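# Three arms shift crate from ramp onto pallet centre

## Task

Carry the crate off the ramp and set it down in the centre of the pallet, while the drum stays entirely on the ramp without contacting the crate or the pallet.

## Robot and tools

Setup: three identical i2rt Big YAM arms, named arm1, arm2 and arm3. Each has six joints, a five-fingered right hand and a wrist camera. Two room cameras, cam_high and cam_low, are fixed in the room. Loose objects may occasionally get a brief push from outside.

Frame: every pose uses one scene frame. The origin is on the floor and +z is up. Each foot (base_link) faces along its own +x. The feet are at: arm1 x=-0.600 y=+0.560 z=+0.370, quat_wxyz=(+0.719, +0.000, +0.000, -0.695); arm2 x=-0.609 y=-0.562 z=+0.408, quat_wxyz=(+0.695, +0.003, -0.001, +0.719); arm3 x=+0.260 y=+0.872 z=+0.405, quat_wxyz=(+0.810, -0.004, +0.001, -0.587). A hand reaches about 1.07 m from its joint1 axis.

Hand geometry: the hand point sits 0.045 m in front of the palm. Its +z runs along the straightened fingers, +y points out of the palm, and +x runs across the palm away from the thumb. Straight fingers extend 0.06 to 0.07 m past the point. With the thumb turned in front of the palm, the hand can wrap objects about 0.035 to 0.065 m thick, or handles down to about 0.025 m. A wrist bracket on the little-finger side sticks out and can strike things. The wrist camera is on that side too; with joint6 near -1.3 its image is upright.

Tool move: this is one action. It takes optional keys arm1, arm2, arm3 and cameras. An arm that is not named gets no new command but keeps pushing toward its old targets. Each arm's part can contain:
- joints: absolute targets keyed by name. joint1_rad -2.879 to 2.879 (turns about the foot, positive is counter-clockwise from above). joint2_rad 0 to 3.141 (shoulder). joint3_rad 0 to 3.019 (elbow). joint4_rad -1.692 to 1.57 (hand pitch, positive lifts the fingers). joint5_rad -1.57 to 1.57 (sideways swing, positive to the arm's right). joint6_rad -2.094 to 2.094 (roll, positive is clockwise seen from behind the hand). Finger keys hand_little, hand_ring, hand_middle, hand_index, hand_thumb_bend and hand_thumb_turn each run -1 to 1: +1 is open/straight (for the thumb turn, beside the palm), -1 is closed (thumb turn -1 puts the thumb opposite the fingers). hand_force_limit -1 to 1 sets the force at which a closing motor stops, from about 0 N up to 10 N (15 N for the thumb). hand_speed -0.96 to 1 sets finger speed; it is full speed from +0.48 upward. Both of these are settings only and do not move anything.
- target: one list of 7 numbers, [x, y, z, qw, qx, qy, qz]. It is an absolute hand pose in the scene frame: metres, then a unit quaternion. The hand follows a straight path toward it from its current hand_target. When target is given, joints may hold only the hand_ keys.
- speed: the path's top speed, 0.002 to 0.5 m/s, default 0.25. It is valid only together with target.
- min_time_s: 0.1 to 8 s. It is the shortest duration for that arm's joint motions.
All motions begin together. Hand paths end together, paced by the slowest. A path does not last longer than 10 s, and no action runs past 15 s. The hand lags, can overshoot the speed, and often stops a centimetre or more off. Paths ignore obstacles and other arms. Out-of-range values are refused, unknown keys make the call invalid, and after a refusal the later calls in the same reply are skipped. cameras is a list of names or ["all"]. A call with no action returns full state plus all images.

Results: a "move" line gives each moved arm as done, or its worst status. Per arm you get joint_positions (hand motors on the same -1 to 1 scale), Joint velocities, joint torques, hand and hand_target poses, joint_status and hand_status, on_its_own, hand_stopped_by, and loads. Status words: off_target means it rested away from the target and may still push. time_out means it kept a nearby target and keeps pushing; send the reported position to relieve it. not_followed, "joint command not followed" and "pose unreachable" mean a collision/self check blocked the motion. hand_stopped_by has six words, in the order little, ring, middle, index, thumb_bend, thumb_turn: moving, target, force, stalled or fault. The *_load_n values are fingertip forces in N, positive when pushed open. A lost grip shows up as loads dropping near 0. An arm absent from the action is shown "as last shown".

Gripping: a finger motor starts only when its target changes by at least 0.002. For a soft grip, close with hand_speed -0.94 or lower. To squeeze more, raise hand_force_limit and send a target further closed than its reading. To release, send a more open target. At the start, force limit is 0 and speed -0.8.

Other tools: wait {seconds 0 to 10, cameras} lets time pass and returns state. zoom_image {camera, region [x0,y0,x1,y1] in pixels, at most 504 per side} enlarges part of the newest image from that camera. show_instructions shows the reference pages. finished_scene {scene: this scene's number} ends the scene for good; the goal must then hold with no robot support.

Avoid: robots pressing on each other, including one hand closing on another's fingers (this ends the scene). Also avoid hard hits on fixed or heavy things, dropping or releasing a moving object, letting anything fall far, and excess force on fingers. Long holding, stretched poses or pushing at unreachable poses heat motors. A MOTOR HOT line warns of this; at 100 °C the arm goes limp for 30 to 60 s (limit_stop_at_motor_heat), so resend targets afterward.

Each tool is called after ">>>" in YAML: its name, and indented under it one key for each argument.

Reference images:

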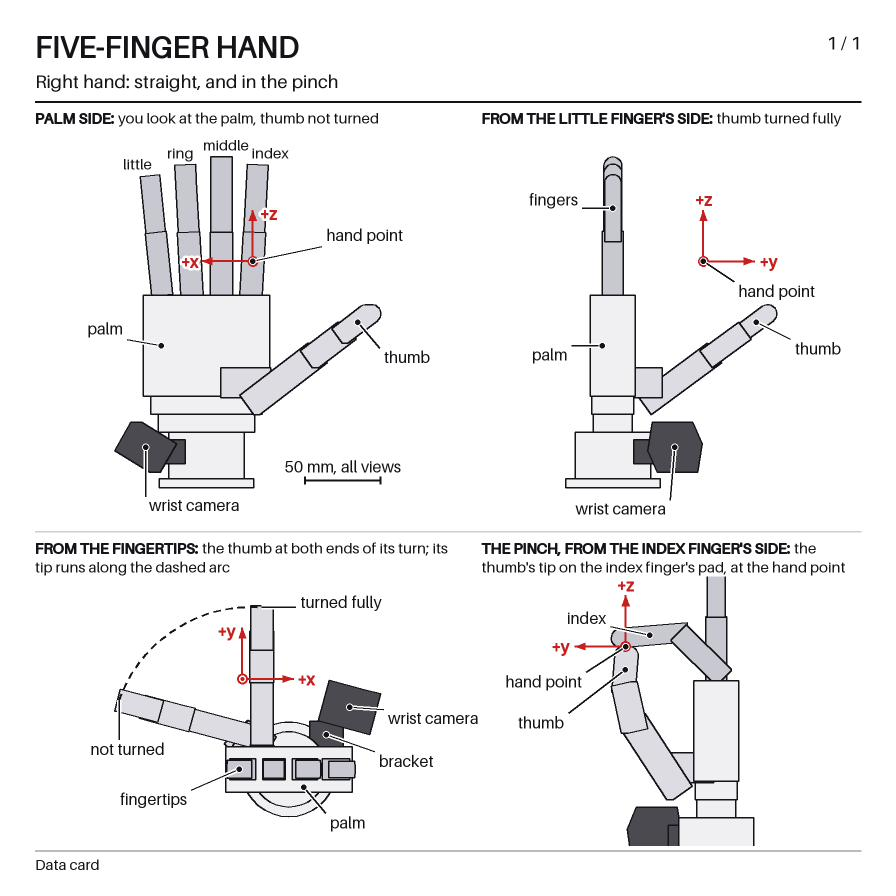

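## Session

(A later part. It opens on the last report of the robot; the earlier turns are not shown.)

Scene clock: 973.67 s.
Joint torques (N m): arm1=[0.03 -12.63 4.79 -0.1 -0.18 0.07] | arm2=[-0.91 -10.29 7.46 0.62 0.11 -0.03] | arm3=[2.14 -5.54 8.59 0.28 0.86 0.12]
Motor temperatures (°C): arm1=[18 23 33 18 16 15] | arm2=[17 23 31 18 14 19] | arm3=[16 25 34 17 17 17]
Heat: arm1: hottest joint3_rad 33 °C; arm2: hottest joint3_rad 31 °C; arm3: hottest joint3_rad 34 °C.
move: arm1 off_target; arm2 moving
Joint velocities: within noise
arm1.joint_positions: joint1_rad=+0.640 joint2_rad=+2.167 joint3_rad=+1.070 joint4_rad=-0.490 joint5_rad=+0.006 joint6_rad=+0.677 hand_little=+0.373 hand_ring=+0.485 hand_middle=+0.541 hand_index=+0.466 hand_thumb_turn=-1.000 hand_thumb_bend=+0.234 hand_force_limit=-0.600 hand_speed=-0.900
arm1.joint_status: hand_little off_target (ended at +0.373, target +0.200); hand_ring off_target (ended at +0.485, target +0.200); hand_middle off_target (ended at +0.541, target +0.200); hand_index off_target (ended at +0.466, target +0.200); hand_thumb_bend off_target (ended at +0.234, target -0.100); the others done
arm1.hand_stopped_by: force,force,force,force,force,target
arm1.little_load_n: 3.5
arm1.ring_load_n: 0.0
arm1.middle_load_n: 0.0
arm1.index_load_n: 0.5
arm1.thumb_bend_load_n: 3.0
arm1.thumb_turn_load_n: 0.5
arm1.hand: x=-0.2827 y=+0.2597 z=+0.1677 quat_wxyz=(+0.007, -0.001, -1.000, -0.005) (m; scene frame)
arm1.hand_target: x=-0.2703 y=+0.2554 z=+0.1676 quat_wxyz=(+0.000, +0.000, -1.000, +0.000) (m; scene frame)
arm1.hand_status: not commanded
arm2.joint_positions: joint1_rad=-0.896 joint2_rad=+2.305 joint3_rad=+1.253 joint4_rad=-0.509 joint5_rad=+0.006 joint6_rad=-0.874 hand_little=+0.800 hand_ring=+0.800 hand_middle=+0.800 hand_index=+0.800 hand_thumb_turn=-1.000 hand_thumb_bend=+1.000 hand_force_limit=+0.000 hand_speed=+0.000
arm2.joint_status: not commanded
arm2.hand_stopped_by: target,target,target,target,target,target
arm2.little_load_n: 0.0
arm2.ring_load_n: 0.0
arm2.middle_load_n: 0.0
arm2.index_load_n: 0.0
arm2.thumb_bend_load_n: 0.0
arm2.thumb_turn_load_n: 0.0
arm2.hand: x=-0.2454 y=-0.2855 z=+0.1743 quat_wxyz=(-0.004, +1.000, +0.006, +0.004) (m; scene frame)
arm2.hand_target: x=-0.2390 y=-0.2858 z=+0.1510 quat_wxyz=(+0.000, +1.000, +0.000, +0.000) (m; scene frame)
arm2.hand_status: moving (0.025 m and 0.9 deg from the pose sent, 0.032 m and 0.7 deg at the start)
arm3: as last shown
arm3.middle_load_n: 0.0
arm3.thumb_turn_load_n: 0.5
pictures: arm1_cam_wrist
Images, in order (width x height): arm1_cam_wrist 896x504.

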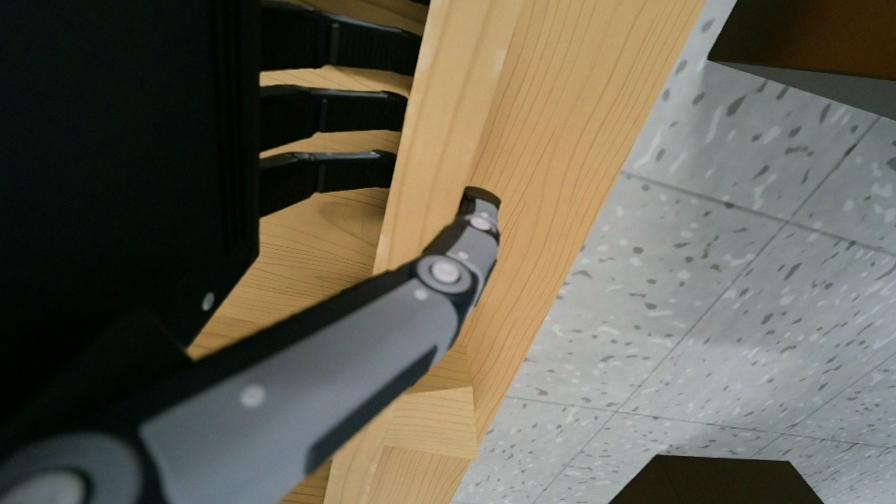

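>>> move:
  arm2: {"joints":{"hand_little":0.2,"hand_ring":0.2,"hand_middle":0.2,"hand_index":0.2,"hand_thumb_bend":-0.1,"hand_speed":-0.9,"hand_force_limit":-0.6}}
  arm1: {"joints":{"hand_little":0.1,"hand_ring":0.1,"hand_middle":0.1,"hand_index":0.1,"hand_thumb_bend":-0.2,"hand_speed":-0.94,"hand_force_limit":0.2}}
  cameras: ["arm2_cam_wrist"]

>>> move:
  arm2: {"joints":{"hand_little":0.1,"hand_ring":0.1,"hand_middle":0.1,"hand_index":0.1,"hand_thumb_bend":-0.2,"hand_speed":-0.94,"hand_force_limit":0.2}}
  cameras: ["arm2_cam_wrist","arm1_cam_wrist"]

Scene clock: 983.40 s.
Joint torques (N m): arm1=[-0.03 -12.75 4.88 -0.13 -0.25 0.09] | arm2=[-0.97 -10.64 7.23 0.53 0.28 -0.02] | arm3=[2.14 -5.54 8.58 0.27 0.86 0.12]
Motor temperatures (°C): arm1=[18 23 32 18 16 15] | arm2=[17 23 31 18 14 19] | arm3=[16 25 34 17 17 17]
Heat: arm1: hottest joint3_rad 32 °C; arm2: hottest joint3_rad 31 °C; arm3: hottest joint3_rad 34 °C.
move: arm1 off_target; arm2 off_target
Joint velocities: within noise
arm1.joint_positions: joint1_rad=+0.640 joint2_rad=+2.167 joint3_rad=+1.070 joint4_rad=-0.488 joint5_rad=+0.007 joint6_rad=+0.674 hand_little=+0.364 hand_ring=+0.453 hand_middle=+0.499 hand_index=+0.452 hand_thumb_turn=-1.000 hand_thumb_bend=+0.225 hand_force_limit=+0.200 hand_speed=-0.940
arm1.joint_status: hand_little off_target (ended at +0.364, target +0.100); hand_ring off_target (ended at +0.453, target +0.100); hand_middle off_target (ended at +0.499, target +0.100); hand_index off_target (ended at +0.452, target +0.100); hand_thumb_bend off_target (ended at +0.225, target -0.200); the others done
arm1.hand_stopped_by: force,force,force,force,force,target
arm1.little_load_n: 1.0
arm1.ring_load_n: 5.0
arm1.middle_load_n: 8.0
arm1.index_load_n: 3.0
arm1.thumb_bend_load_n: 9.0
arm1.thumb_turn_load_n: 1.0
arm1.hand: x=-0.2828 y=+0.2593 z=+0.1676 quat_wxyz=(+0.007, +0.000, -1.000, -0.004) (m; scene frame)
arm1.hand_target: x=-0.2703 y=+0.2554 z=+0.1675 quat_wxyz=(+0.000, +0.000, -1.000, +0.000) (m; scene frame)
arm1.hand_status: not commanded
arm2.joint_positions: joint1_rad=-0.894 joint2_rad=+2.309 joint3_rad=+1.255 joint4_rad=-0.506 joint5_rad=+0.002 joint6_rad=-0.874 hand_little=+0.200 hand_ring=+0.290 hand_middle=+0.392 hand_index=+0.326 hand_thumb_turn=-1.000 hand_thumb_bend=+0.484 hand_force_limit=-0.600 hand_speed=-0.900
arm2.joint_status: hand_ring off_target (ended at +0.290, target +0.200); hand_middle off_target (ended at +0.392, target +0.200); hand_index off_target (ended at +0.326, target +0.200); hand_thumb_bend off_target (ended at +0.484, target -0.100); the others done
arm2.hand_stopped_by: target,force,force,force,force,target
arm2.little_load_n: 0.0
arm2.ring_load_n: 3.5
arm2.middle_load_n: 0.0
arm2.index_load_n: 0.0
arm2.thumb_bend_load_n: 3.0
arm2.thumb_turn_load_n: 0.5
arm2.hand: x=-0.2459 y=-0.2836 z=+0.1724 quat_wxyz=(-0.006, +1.000, +0.007, +0.003) (m; scene frame)
arm2.hand_target: x=-0.2391 y=-0.2858 z=+0.1511 quat_wxyz=(+0.000, +1.000, +0.000, +0.000) (m; scene frame)
arm2.hand_status: not commanded
arm3: as last shown
arm3.middle_load_n: -0.5
arm3.thumb_turn_load_n: 0.0
pictures: arm2_cam_wrist
Images, in order (width x height): arm2_cam_wrist 896x504.

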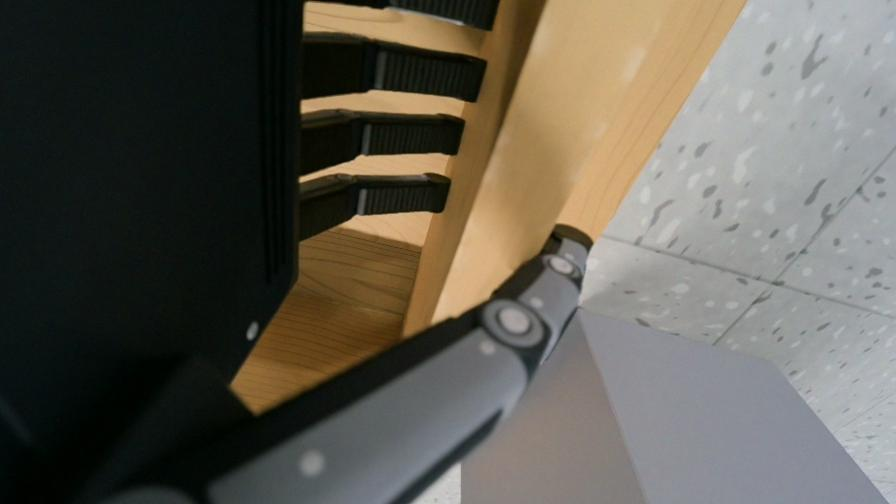

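Scene clock: 984.47 s.
Joint torques (N m): arm1=[-0.21 -12.63 4.94 -0.13 -0.24 0.08] | arm2=[-1.2 -10.64 7.24 0.51 0.36 -0.02] | arm3=[2.08 -5.54 8.57 0.27 0.85 0.12]
Motor temperatures (°C): arm1=[18 23 32 18 16 15] | arm2=[17 23 31 18 14 19] | arm3=[16 25 35 17 17 17]
Heat: arm1: hottest joint3_rad 32 °C; arm2: hottest joint3_rad 31 °C; arm3: hottest joint3_rad 35 °C.
move: arm2 off_target
Joint velocities: within noise
arm1, arm3: as last shown
arm1.thumb_bend_load_n: 9.5
arm2.joint_positions: joint1_rad=-0.894 joint2_rad=+2.309 joint3_rad=+1.255 joint4_rad=-0.506 joint5_rad=-0.001 joint6_rad=-0.875 hand_little=+0.101 hand_ring=+0.280 hand_middle=+0.361 hand_index=+0.301 hand_thumb_turn=-1.000 hand_thumb_bend=+0.474 hand_force_limit=+0.200 hand_speed=-0.940
arm2.joint_status: hand_ring off_target (ended at +0.280, target +0.100); hand_middle off_target (ended at +0.361, target +0.100); hand_index off_target (ended at +0.301, target +0.100); hand_thumb_bend off_target (ended at +0.474, target -0.200); the others done
arm2.hand_stopped_by: target,force,force,force,force,target
arm2.little_load_n: 5.0
arm2.ring_load_n: 1.0
arm2.middle_load_n: 4.5
arm2.index_load_n: 4.5
arm2.thumb_bend_load_n: 9.0
arm2.thumb_turn_load_n: 1.5
arm2.hand: x=-0.2463 y=-0.2833 z=+0.1722 quat_wxyz=(-0.007, +1.000, +0.008, +0.002) (m; scene frame)
arm2.hand_target: x=-0.2392 y=-0.2859 z=+0.1509 quat_wxyz=(+0.000, +1.000, +0.000, +0.000) (m; scene frame)
arm2.hand_status: not commanded
arm3.ring_load_n: -0.5
pictures: arm1_cam_wrist, arm2_cam_wrist
Images, in order (width x height): arm1_cam_wrist 896x504, arm2_cam_wrist 896x504.

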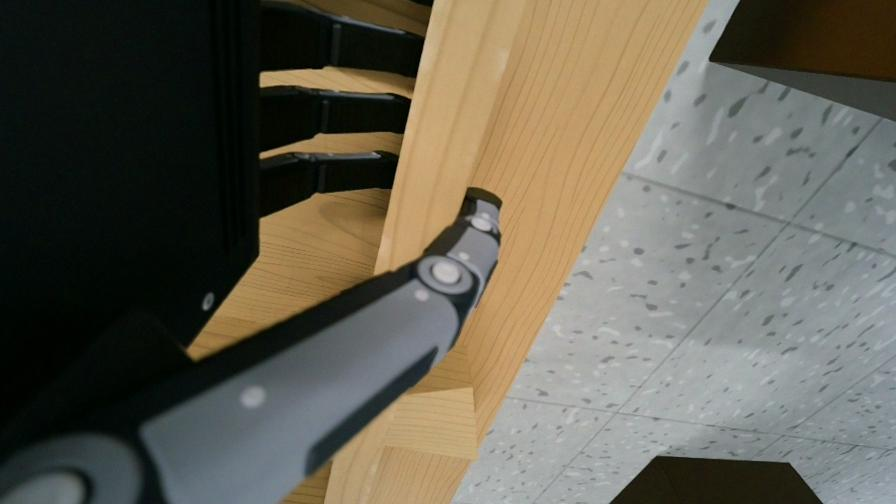

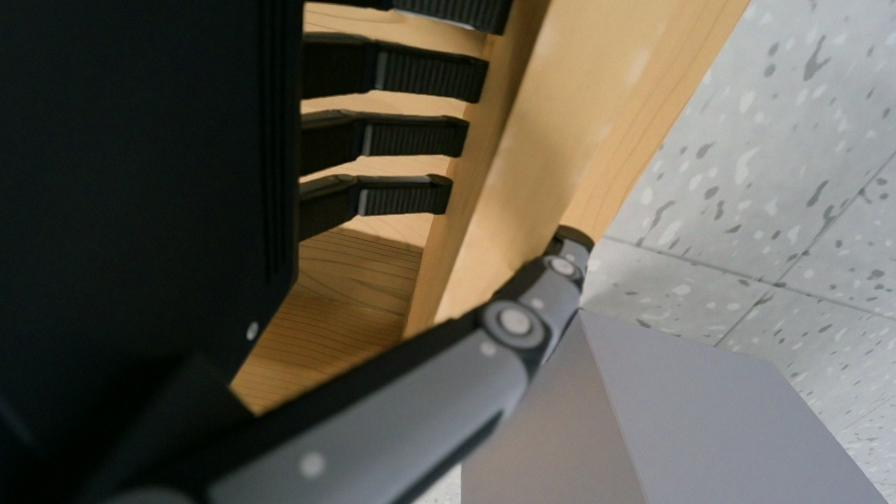

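>>> move:
  arm1: {"joints":{"hand_little":0.0,"hand_ring":0.0,"hand_middle":0.05,"hand_index":0.0,"hand_thumb_bend":-0.3,"hand_speed":-0.94,"hand_force_limit":0.7}}
  arm2: {"joints":{"hand_little":0.0,"hand_ring":0.0,"hand_middle":0.0,"hand_index":0.0,"hand_thumb_bend":-0.3,"hand_speed":-0.94,"hand_force_limit":0.7}}

Scene clock: 993.97 s.
Joint torques (N m): arm1=[0.03 -12.22 4.9 -0.29 -0.32 0.15] | arm2=[-1.14 -10.75 7.16 0.46 0.57 0.12] | arm3=[2.14 -5.54 8.57 0.27 0.85 0.12]
Motor temperatures (°C): arm1=[18 23 32 18 16 15] | arm2=[17 23 32 18 14 19] | arm3=[16 25 35 17 17 17]
Heat: arm1: hottest joint3_rad 32 °C; arm2: hottest joint3_rad 32 °C; arm3: hottest joint3_rad 35 °C.
move: arm1 off_target; arm2 off_target
Joint velocities: within noise
arm1.joint_positions: joint1_rad=+0.640 joint2_rad=+2.167 joint3_rad=+1.070 joint4_rad=-0.485 joint5_rad=+0.010 joint6_rad=+0.665 hand_little=+0.322 hand_ring=+0.433 hand_middle=+0.490 hand_index=+0.432 hand_thumb_turn=-1.000 hand_thumb_bend=+0.226 hand_force_limit=+0.700 hand_speed=-0.940
arm1.joint_status: hand_little off_target (ended at +0.322, target +0.000); hand_ring off_target (ended at +0.433, target +0.000); hand_middle off_target (ended at +0.490, target +0.050); hand_index off_target (ended at +0.432, target +0.000); hand_thumb_bend off_target (ended at +0.226, target -0.300); the others done
arm1.hand_stopped_by: force,force,force,force,force,target
arm1.little_load_n: 8.0
arm1.ring_load_n: 4.5
arm1.middle_load_n: 3.5
arm1.index_load_n: 8.5
arm1.thumb_bend_load_n: 13.5
arm1.thumb_turn_load_n: 2.5
arm1.hand: x=-0.2833 y=+0.2586 z=+0.1673 quat_wxyz=(+0.008, +0.005, -1.000, -0.002) (m; scene frame)
arm1.hand_target: x=-0.2703 y=+0.2554 z=+0.1675 quat_wxyz=(+0.000, +0.000, -1.000, +0.000) (m; scene frame)
arm1.hand_status: not commanded
arm2.joint_positions: joint1_rad=-0.894 joint2_rad=+2.310 joint3_rad=+1.256 joint4_rad=-0.505 joint5_rad=-0.007 joint6_rad=-0.887 hand_little=+0.036 hand_ring=+0.233 hand_middle=+0.341 hand_index=+0.275 hand_thumb_turn=-1.000 hand_thumb_bend=+0.476 hand_force_limit=+0.700 hand_speed=-0.940
arm2.joint_status: hand_little off_target (ended at +0.036, target +0.000); hand_ring off_target (ended at +0.233, target +0.000); hand_middle off_target (ended at +0.341, target +0.000); hand_index off_target (ended at +0.275, target +0.000); hand_thumb_bend off_target (ended at +0.476, target -0.300); the others done
arm2.hand_stopped_by: force,force,force,force,force,target
arm2.little_load_n: 8.5
arm2.ring_load_n: 7.0
arm2.middle_load_n: 2.5
arm2.index_load_n: 7.5
arm2.thumb_bend_load_n: 16.5
arm2.thumb_turn_load_n: 5.5
arm2.hand: x=-0.2459 y=-0.2825 z=+0.1716 quat_wxyz=(-0.009, +1.000, +0.014, +0.001) (m; scene frame)
arm2.hand_target: x=-0.2391 y=-0.2860 z=+0.1510 quat_wxyz=(+0.000, +1.000, +0.000, +0.000) (m; scene frame)
arm2.hand_status: not commanded
arm3.joint_positions: joint1_rad=-0.526 joint2_rad=+1.192 joint3_rad=+0.510 joint4_rad=-0.497 joint5_rad=+0.807 joint6_rad=+0.994 hand_little=+0.600 hand_ring=+0.600 hand_middle=+0.600 hand_index=+0.600 hand_thumb_turn=-1.000 hand_thumb_bend=+1.000 hand_force_limit=+0.200 hand_speed=-0.700
arm3.joint_status: not commanded
arm3.hand_stopped_by: target,target,target,target,target,target
arm3.little_load_n: 0.0
arm3.ring_load_n: 0.0
arm3.middle_load_n: 0.0
arm3.index_load_n: 0.0
arm3.thumb_bend_load_n: 0.0
arm3.thumb_turn_load_n: 0.0
arm3.hand: x=+0.0983 y=+0.5665 z=+0.4346 quat_wxyz=(+0.289, -0.573, -0.699, +0.316) (m; scene frame)
arm3.hand_target: x=+0.1000 y=+0.5504 z=+0.4500 quat_wxyz=(+0.279, -0.575, -0.694, +0.333) (m; scene frame)
arm3.hand_status: not commanded
pictures: none

>>> move:
  arm1: {"target":[-0.275,0.256,0.207,0,0,1,0],"speed":0.04}
  arm2: {"target":[-0.244,-0.286,0.207,0,1,0,0],"speed":0.04}
  cameras: ["all"]

Scene clock: 1002.43 s.
Joint torques (N m): arm1=[-0.38 -19.78 2.96 -2.47 -0.6 0.12] | arm2=[-0.79 -19.66 3.45 -1.84 0.79 0.25] | arm3=[2.08 -5.54 8.58 0.28 0.86 0.12]
Motor temperatures (°C): arm1=[18 23 32 18 16 15] | arm2=[17 23 32 18 15 19] | arm3=[16 25 35 17 17 17]
Heat: arm1: hottest joint3_rad 32 °C; arm2: hottest joint3_rad 32 °C; arm3: hottest joint3_rad 35 °C.
move: arm1 off_target; arm2 off_target
Joint velocities: within noise
arm1.joint_positions: joint1_rad=+0.640 joint2_rad=+2.161 joint3_rad=+1.070 joint4_rad=-0.491 joint5_rad=+0.017 joint6_rad=+0.665 hand_little=+0.322 hand_ring=+0.433 hand_middle=+0.490 hand_index=+0.432 hand_thumb_turn=-1.000 hand_thumb_bend=+0.226 hand_force_limit=+0.700 hand_speed=-0.940
arm1.joint_status: not commanded
arm1.hand_stopped_by: force,force,force,force,force,target
arm1.little_load_n: 5.0
arm1.ring_load_n: 3.5
arm1.middle_load_n: 4.0
arm1.index_load_n: 11.5
arm1.thumb_bend_load_n: 10.0
arm1.thumb_turn_load_n: 0.5
arm1.hand: x=-0.2841 y=+0.2573 z=+0.1696 quat_wxyz=(+0.010, +0.005, -1.000, +0.001) (m; scene frame)
arm1.hand_target: x=-0.2753 y=+0.2563 z=+0.2041 quat_wxyz=(+0.000, +0.000, -1.000, +0.000) (m; scene frame)
arm1.hand_status: off_target (0.039 m and 1.3 deg from the pose sent, 0.041 m and 1.0 deg at the start)
arm2.joint_positions: joint1_rad=-0.893 joint2_rad=+2.307 joint3_rad=+1.255 joint4_rad=-0.515 joint5_rad=-0.014 joint6_rad=-0.891 hand_little=+0.036 hand_ring=+0.233 hand_middle=+0.341 hand_index=+0.276 hand_thumb_turn=-0.999 hand_thumb_bend=+0.476 hand_force_limit=+0.700 hand_speed=-0.940
arm2.joint_status: not commanded
arm2.hand_stopped_by: force,force,force,force,force,target
arm2.little_load_n: 5.0
arm2.ring_load_n: 6.5
arm2.middle_load_n: 4.0
arm2.index_load_n: 11.0
arm2.thumb_bend_load_n: 13.0
arm2.thumb_turn_load_n: 8.5
arm2.hand: x=-0.2485 y=-0.2827 z=+0.1734 quat_wxyz=(-0.009, +1.000, +0.017, -0.004) (m; scene frame)
arm2.hand_target: x=-0.2442 y=-0.2861 z=+0.2048 quat_wxyz=(+0.000, +1.000, +0.000, +0.000) (m; scene frame)
arm2.hand_status: off_target (0.034 m and 2.2 deg from the pose sent, 0.035 m and 1.9 deg at the start)
arm3: as last shown
arm3.middle_load_n: -0.5
arm3.index_load_n: -0.5
pictures: arm1_cam_wrist, arm2_cam_wrist, arm3_cam_wrist, cam_high, cam_low
Images, in order (width x height): arm1_cam_wrist 896x504, arm2_cam_wrist 896x504, arm3_cam_wrist 896x504, cam_high 896x504, cam_low 896x504.

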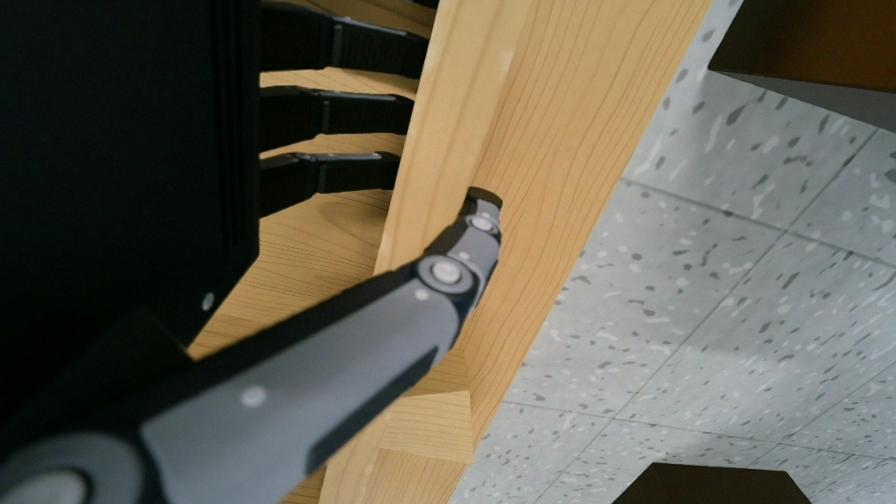

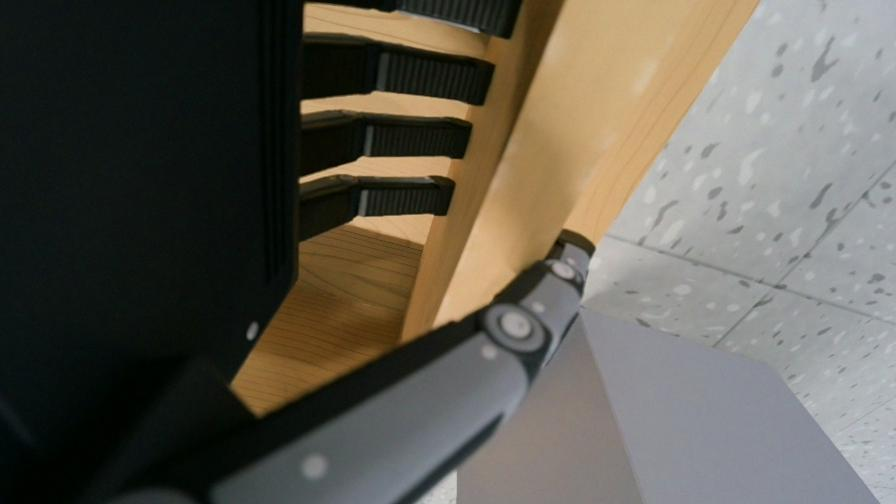

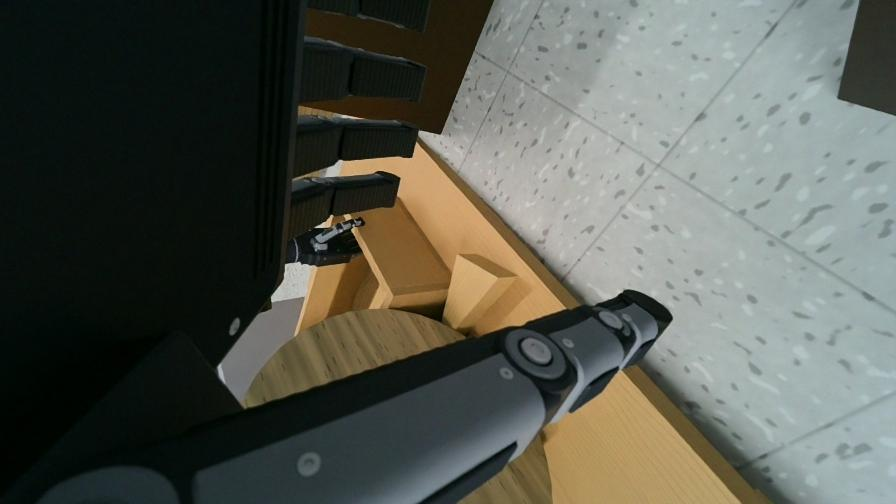

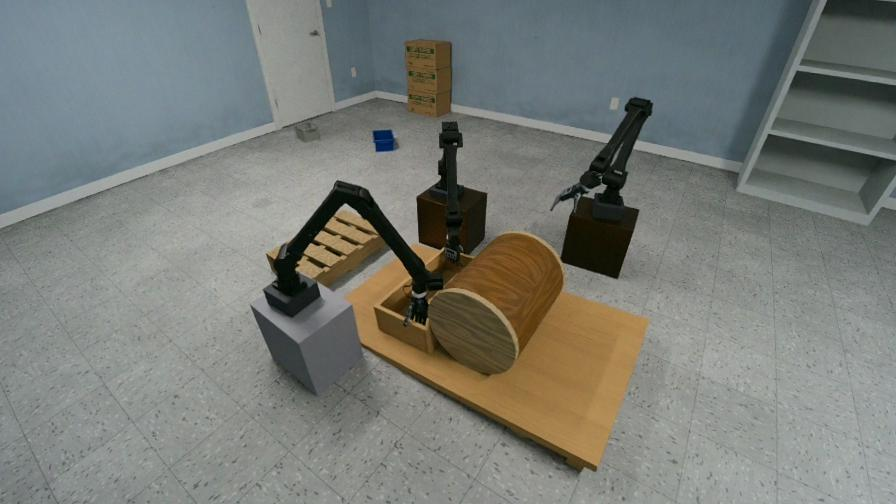

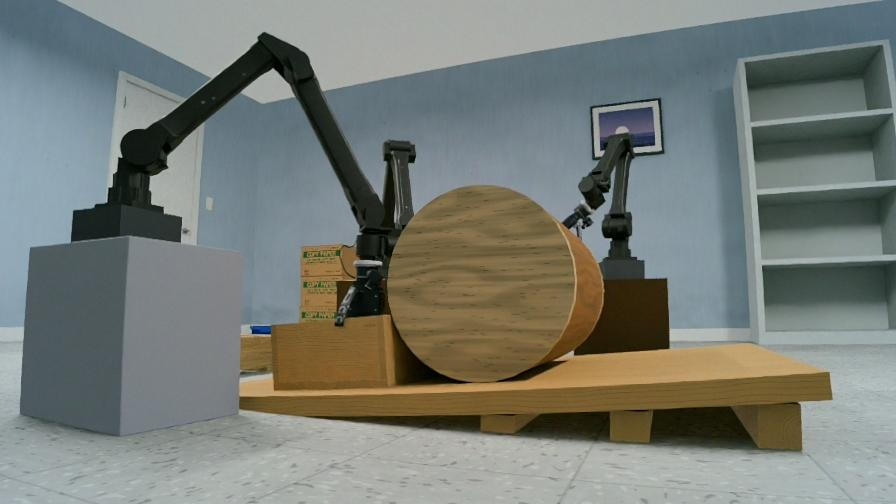

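>>> move:
  arm1: {"target":[-0.31,0.256,0.22,0,0,1,0],"speed":0.04}
  arm2: {"target":[-0.279,-0.286,0.22,0,1,0,0],"speed":0.04}
  cameras: ["arm1_cam_wrist","arm2_cam_wrist","cam_low"]

Scene clock: 1009.43 s.
Joint torques (N m): arm1=[-1.67 -13.8 3.1 -0.66 -0.03 -0.09] | arm2=[0.21 -15.21 2.99 -0.21 0.24 0.12] | arm3=[2.08 -5.54 8.58 0.27 0.86 0.12]
Motor temperatures (°C): arm1=[18 24 32 18 16 15] | arm2=[17 24 31 18 15 19] | arm3=[16 25 35 17 17 17]
Heat: arm1: hottest joint3_rad 32 °C; arm2: hottest joint3_rad 31 °C; arm3: hottest joint3_rad 35 °C.
move: arm1 done; arm2 off_target
Joint velocities: within noise
arm1.joint_positions: joint1_rad=+0.595 joint2_rad=+2.036 joint3_rad=+1.006 joint4_rad=-0.540 joint5_rad=+0.002 joint6_rad=+0.631 hand_little=+0.321 hand_ring=+0.432 hand_middle=+0.489 hand_index=+0.431 hand_thumb_turn=-1.000 hand_thumb_bend=+0.222 hand_force_limit=+0.700 hand_speed=-0.940
arm1.joint_status: not commanded
arm1.hand_stopped_by: force,force,force,force,force,target
arm1.little_load_n: -0.5
arm1.ring_load_n: 0.0
arm1.middle_load_n: 0.0
arm1.index_load_n: 0.0
arm1.thumb_bend_load_n: -0.5
arm1.thumb_turn_load_n: 0.0
arm1.hand: x=-0.3053 y=+0.2570 z=+0.2125 quat_wxyz=(+0.001, +0.000, -1.000, +0.000) (m; scene frame)
arm1.hand_target: x=-0.3099 y=+0.2561 z=+0.2198 quat_wxyz=(+0.000, +0.000, -1.000, +0.000) (m; scene frame)
arm1.hand_status: done (0.009 m and 0.1 deg from the pose sent, 0.057 m and 1.3 deg at the start)
arm2.joint_positions: joint1_rad=-0.858 joint2_rad=+2.190 joint3_rad=+1.173 joint4_rad=-0.541 joint5_rad=+0.002 joint6_rad=-0.834 hand_little=+0.035 hand_ring=+0.232 hand_middle=+0.340 hand_index=+0.274 hand_thumb_turn=-1.000 hand_thumb_bend=+0.471 hand_force_limit=+0.700 hand_speed=-0.940
arm2.joint_status: not commanded
arm2.hand_stopped_by: force,force,force,force,force,target
arm2.little_load_n: 0.0
arm2.ring_load_n: 0.5
arm2.middle_load_n: 0.5
arm2.index_load_n: 0.0
arm2.thumb_bend_load_n: 0.0
arm2.thumb_turn_load_n: 0.0
arm2.hand: x=-0.2713 y=-0.2819 z=+0.2141 quat_wxyz=(-0.006, +1.000, +0.005, +0.004) (m; scene frame)
arm2.hand_target: x=-0.2789 y=-0.2859 z=+0.2198 quat_wxyz=(+0.000, +1.000, +0.000, +0.000) (m; scene frame)
arm2.hand_status: off_target (0.011 m and 1.0 deg from the pose sent, 0.056 m and 2.2 deg at the start)
arm3: as last shown
arm3.middle_load_n: 0.0
arm3.index_load_n: 0.0
pictures: arm1_cam_wrist, arm2_cam_wrist, cam_low
Images, in order (width x height): arm1_cam_wrist 896x504, arm2_cam_wrist 896x504, cam_low 896x504.

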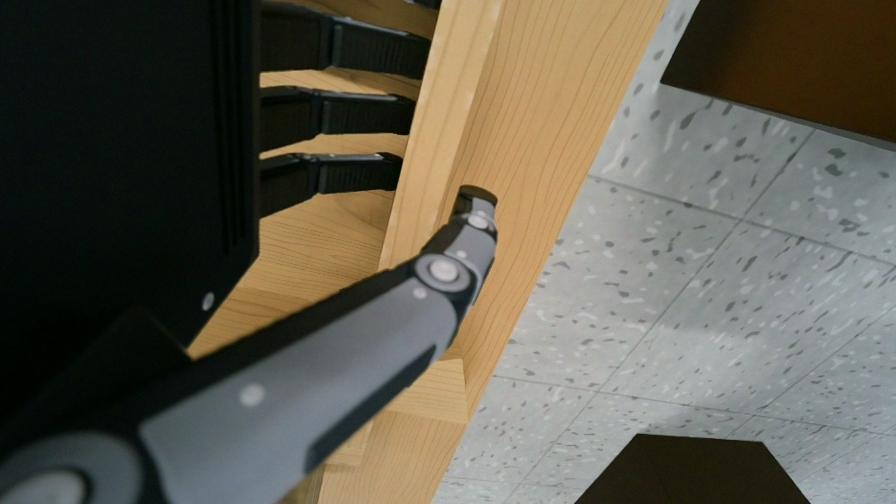

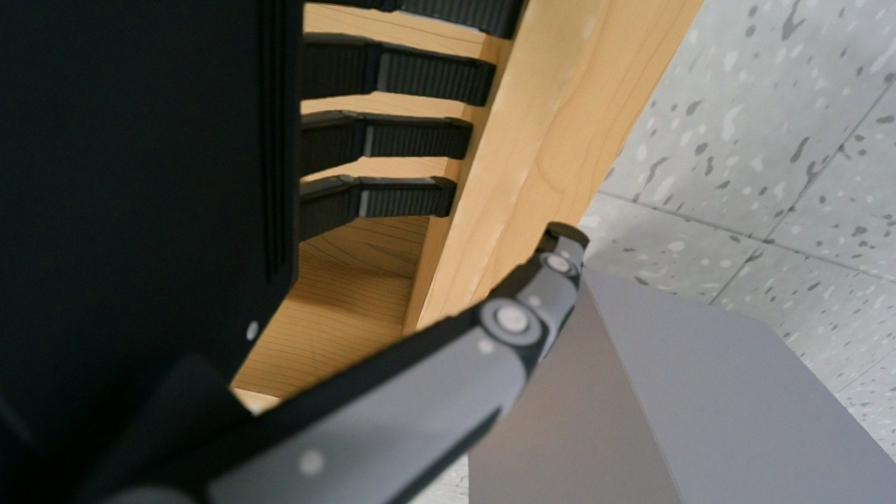

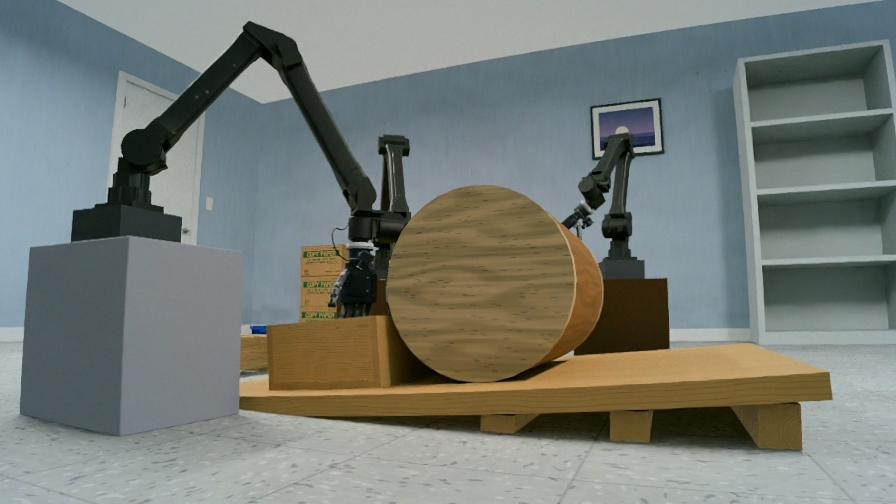

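>>> zoom_image:
  camera: "cam_low"
  region: [230, 280, 530, 450]

Scaled by 1.680 from the camera's 896x504 image, which has a finer 1280x720 frame.

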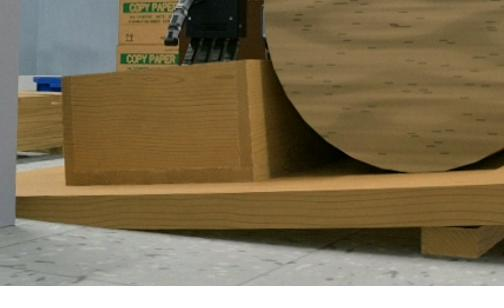

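>>> move:
  arm1: {"joints":{"hand_little":0.8,"hand_ring":0.8,"hand_middle":0.8,"hand_index":0.8,"hand_thumb_bend":1.0,"hand_speed":0.0,"hand_force_limit":0.0}}
  arm2: {"joints":{"hand_little":0.8,"hand_ring":0.8,"hand_middle":0.8,"hand_index":0.8,"hand_thumb_bend":1.0,"hand_speed":0.0,"hand_force_limit":0.0}}

>>> move:
  arm1: {"target":[-0.28,0.256,0.30,0,0,1,0],"speed":0.2}
  arm2: {"target":[-0.26,-0.283,0.30,0,1,0,0],"speed":0.2}

>>> move:
  arm1: {"target":[-0.26,0.37,0.30,0,0,1,0],"speed":0.25,"joints":{"hand_little":-0.5,"hand_ring":-0.5,"hand_middle":-0.5,"hand_index":-0.5}}
  arm2: {"target":[-0.255,-0.40,0.30,0,1,0,0],"speed":0.25,"joints":{"hand_little":-0.5,"hand_ring":-0.5,"hand_middle":-0.5,"hand_index":-0.5}}
  cameras: ["all"]

Scene clock: 1102.63 s.
Joint torques (N m): arm1=[-1.55 -13.98 3.04 -0.55 -0.04 -0.13] | arm2=[0.15 -15.21 3.73 -0.1 0.18 0.08] | arm3=[2.14 -5.54 8.58 0.28 0.85 0.12]
Motor temperatures (°C): arm1=[18 25 30 18 16 15] | arm2=[17 27 26 18 14 19] | arm3=[16 24 35 17 17 17]
Heat: arm1: hottest joint3_rad 30 °C; arm2: hottest joint2_rad 27 °C; arm3: hottest joint3_rad 35 °C.
move: arm1 done; arm2 done
Joint velocities: within noise
arm1.joint_positions: joint1_rad=+0.595 joint2_rad=+2.036 joint3_rad=+1.006 joint4_rad=-0.541 joint5_rad=+0.002 joint6_rad=+0.629 hand_little=+0.800 hand_ring=+0.800 hand_middle=+0.800 hand_index=+0.800 hand_thumb_turn=-1.000 hand_thumb_bend=+1.000 hand_force_limit=+0.000 hand_speed=+0.000
arm1.joint_status: all done
arm1.hand_stopped_by: target,target,target,target,target,target
arm1.little_load_n: 0.0
arm1.ring_load_n: 0.0
arm1.middle_load_n: 0.0
arm1.index_load_n: 0.0
arm1.thumb_bend_load_n: 0.0
arm1.thumb_turn_load_n: 0.0
arm1.hand: x=-0.3056 y=+0.2573 z=+0.2125 quat_wxyz=(+0.001, +0.001, -1.000, +0.000) (m; scene frame)
arm1.hand_target: x=-0.3099 y=+0.2561 z=+0.2198 quat_wxyz=(+0.000, +0.000, -1.000, +0.000) (m; scene frame)
arm1.hand_status: not commanded
arm2.joint_positions: joint1_rad=-0.858 joint2_rad=+2.190 joint3_rad=+1.162 joint4_rad=-0.546 joint5_rad=+0.004 joint6_rad=-0.830 hand_little=+0.800 hand_ring=+0.800 hand_middle=+0.800 hand_index=+0.800 hand_thumb_turn=-1.000 hand_thumb_bend=+1.000 hand_force_limit=+0.000 hand_speed=+0.000
arm2.joint_status: all done
arm2.hand_stopped_by: target,target,target,target,target,target
arm2.little_load_n: 0.0
arm2.ring_load_n: 0.0
arm2.middle_load_n: 0.0
arm2.index_load_n: 0.0
arm2.thumb_bend_load_n: 0.0
arm2.thumb_turn_load_n: 0.0
arm2.hand: x=-0.2769 y=-0.2873 z=+0.2128 quat_wxyz=(+0.000, +1.000, +0.003, -0.001) (m; scene frame)
arm2.hand_target: x=-0.2790 y=-0.2861 z=+0.2197 quat_wxyz=(+0.000, +1.000, +0.000, +0.000) (m; scene frame)
arm2.hand_status: not commanded
arm3: as last shown
pictures: none

Scene clock: 1103.90 s.
Joint torques (N m): arm1=[-0.62 -12.69 7.34 -0.64 0.01 0.07] | arm2=[-0.62 -13.98 7.77 -0.16 0.18 -0.15] | arm3=[2.08 -5.54 8.58 0.28 0.86 0.12]
Motor temperatures (°C): arm1=[18 25 30 18 16 15] | arm2=[17 27 26 18 14 19] | arm3=[16 24 35 17 17 17]
Heat: arm1: hottest joint3_rad 30 °C; arm2: hottest joint2_rad 27 °C; arm3: hottest joint3_rad 35 °C.
move: arm1 off_target; arm2 off_target
Joint velocities: within noise
arm1.joint_positions: joint1_rad=+0.628 joint2_rad=+1.880 joint3_rad=+1.034 joint4_rad=-0.759 joint5_rad=+0.000 joint6_rad=+0.662 hand_little=+0.800 hand_ring=+0.800 hand_middle=+0.800 hand_index=+0.800 hand_thumb_turn=-1.000 hand_thumb_bend=+1.000 hand_force_limit=+0.000 hand_speed=+0.000
arm1.joint_status: not commanded
arm1.hand_stopped_by: target,target,target,target,target,target
arm1.little_load_n: 0.0
arm1.ring_load_n: 0.0
arm1.middle_load_n: 0.0
arm1.index_load_n: 0.0
arm1.thumb_bend_load_n: -0.5
arm1.thumb_turn_load_n: 0.0
arm1.hand: x=-0.2952 y=+0.2687 z=+0.2873 quat_wxyz=(+0.011, +0.001, -1.000, -0.014) (m; scene frame)
arm1.hand_target: x=-0.2803 y=+0.2565 z=+0.3003 quat_wxyz=(+0.000, +0.000, -1.000, +0.000) (m; scene frame)
arm1.hand_status: off_target (0.024 m and 2.0 deg from the pose sent, 0.091 m and 0.2 deg at the start)
arm2.joint_positions: joint1_rad=-0.867 joint2_rad=+2.036 joint3_rad=+1.170 joint4_rad=-0.736 joint5_rad=+0.004 joint6_rad=-0.830 hand_little=+0.800 hand_ring=+0.800 hand_middle=+0.800 hand_index=+0.800 hand_thumb_turn=-1.000 hand_thumb_bend=+1.000 hand_force_limit=+0.000 hand_speed=+0.000
arm2.joint_status: not commanded
arm2.hand_stopped_by: target,target,target,target,target,target
arm2.little_load_n: 0.0
arm2.ring_load_n: 0.0
arm2.middle_load_n: 0.0
arm2.index_load_n: 0.0
arm2.thumb_bend_load_n: 0.0
arm2.thumb_turn_load_n: 0.0
arm2.hand: x=-0.2756 y=-0.2922 z=+0.2898 quat_wxyz=(+0.010, +1.000, -0.001, -0.012) (m; scene frame)
arm2.hand_target: x=-0.2603 y=-0.2833 z=+0.3002 quat_wxyz=(+0.000, +1.000, +0.000, +0.000) (m; scene frame)
arm2.hand_status: off_target (0.021 m and 1.7 deg from the pose sent, 0.089 m and 0.4 deg at the start)
arm3: as last shown
arm3.little_load_n: -0.5
arm3.middle_load_n: -0.5
pictures: none

Scene clock: 1105.40 s.
Joint torques (N m): arm1=[-0.26 -11.69 3.86 0.17 0.11 0.03] | arm2=[-0.15 -13.1 4.1 0.59 0.07 -0.11] | arm3=[2.08 -5.54 8.59 0.27 0.86 0.12]
Motor temperatures (°C): arm1=[18 25 30 18 16 15] | arm2=[17 27 26 18 14 19] | arm3=[16 24 35 17 17 17]
Heat: arm1: hottest joint3_rad 30 °C; arm2: hottest joint2_rad 27 °C; arm3: hottest joint3_rad 35 °C.
move: arm1 done; arm2 done
Joint velocities: within noise
arm1.joint_positions: joint1_rad=+0.846 joint2_rad=+1.761 joint3_rad=+0.873 joint4_rad=-0.706 joint5_rad=-0.002 joint6_rad=+0.882 hand_little=-0.500 hand_ring=-0.500 hand_middle=-0.500 hand_index=-0.500 hand_thumb_turn=-1.000 hand_thumb_bend=+1.000 hand_force_limit=+0.000 hand_speed=+0.000
arm1.joint_status: all done
arm1.hand_stopped_by: target,target,target,target,target,target
arm1.little_load_n: 0.0
arm1.ring_load_n: 0.0
arm1.middle_load_n: 0.0
arm1.index_load_n: 0.0
arm1.thumb_bend_load_n: 0.0
arm1.thumb_turn_load_n: 0.0
arm1.hand: x=-0.2645 y=+0.3688 z=+0.2957 quat_wxyz=(+0.008, +0.000, -1.000, -0.008) (m; scene frame)
arm1.hand_target: x=-0.2601 y=+0.3701 z=+0.3000 quat_wxyz=(+0.000, +0.000, -1.000, +0.000) (m; scene frame)
arm1.hand_status: done (0.006 m and 1.3 deg from the pose sent, 0.108 m and 2.0 deg at the start)
arm2.joint_positions: joint1_rad=-1.078 joint2_rad=+1.936 joint3_rad=+1.002 joint4_rad=-0.662 joint5_rad=+0.008 joint6_rad=-1.033 hand_little=-0.500 hand_ring=-0.500 hand_middle=-0.500 hand_index=-0.500 hand_thumb_turn=-1.000 hand_thumb_bend=+1.000 hand_force_limit=+0.000 hand_speed=+0.000
arm2.joint_status: all done
arm2.hand_stopped_by: target,target,target,target,target,target
arm2.little_load_n: 0.0
arm2.ring_load_n: 0.0
arm2.middle_load_n: 0.0
arm2.index_load_n: 0.5
arm2.thumb_bend_load_n: 0.0
arm2.thumb_turn_load_n: 0.0
arm2.hand: x=-0.2584 y=-0.4016 z=+0.2942 quat_wxyz=(+0.007, +1.000, -0.006, -0.010) (m; scene frame)
arm2.hand_target: x=-0.2550 y=-0.3999 z=+0.2999 quat_wxyz=(+0.000, +1.000, +0.000, +0.000) (m; scene frame)
arm2.hand_status: done (0.007 m and 1.6 deg from the pose sent, 0.110 m and 1.7 deg at the start)
arm3: as last shown
arm3.little_load_n: 0.0
arm3.middle_load_n: 0.0
pictures: arm1_cam_wrist, arm2_cam_wrist, arm3_cam_wrist, cam_high, cam_low
Images, in order (width x height): arm1_cam_wrist 896x504, arm2_cam_wrist 896x504, arm3_cam_wrist 896x504, cam_high 896x504, cam_low 896x504.

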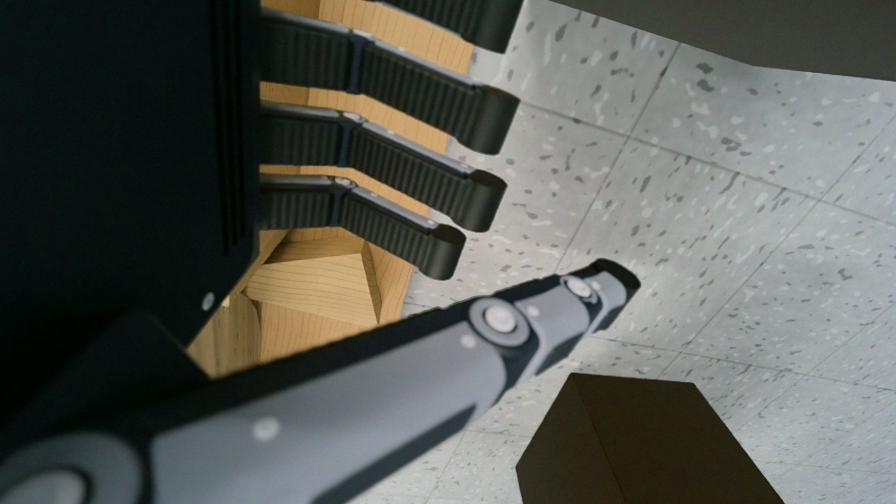

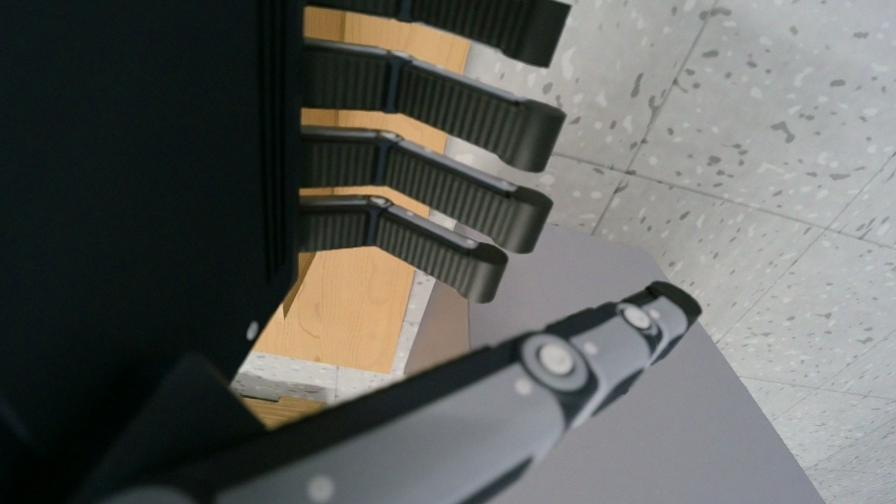

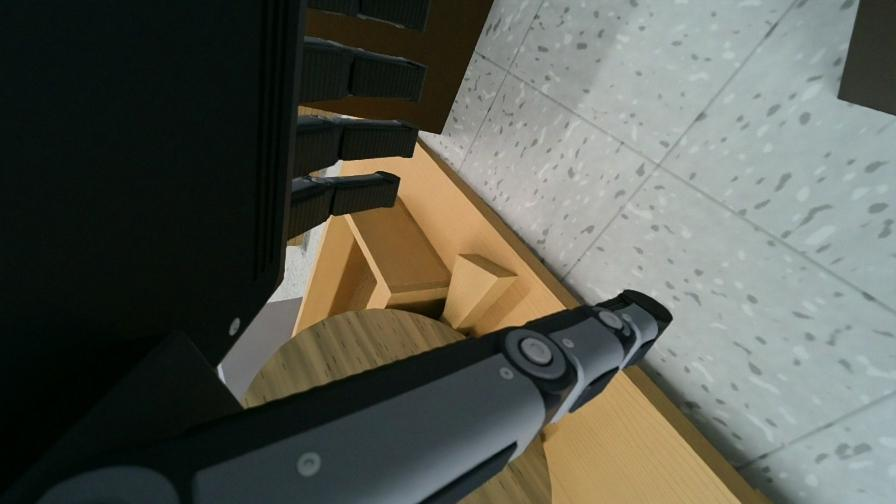

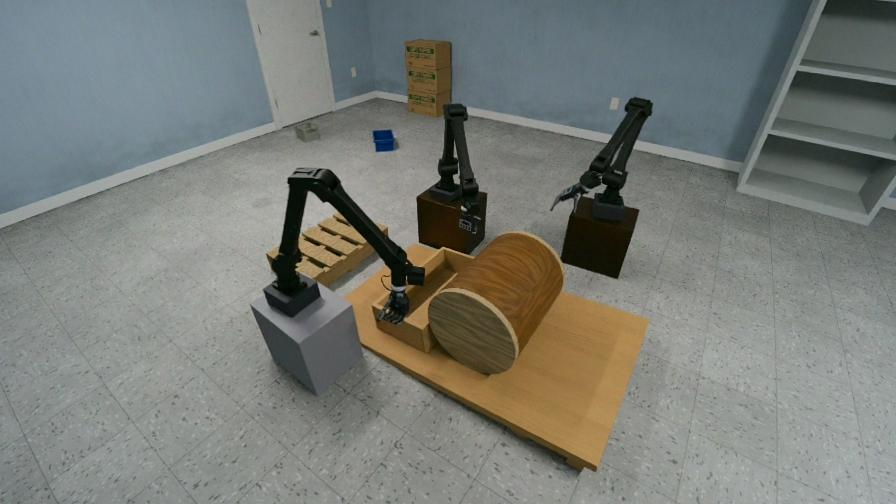

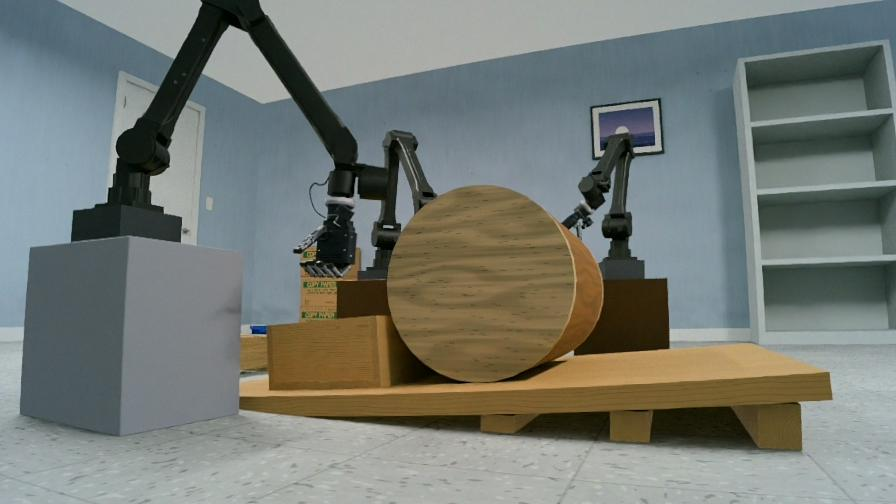

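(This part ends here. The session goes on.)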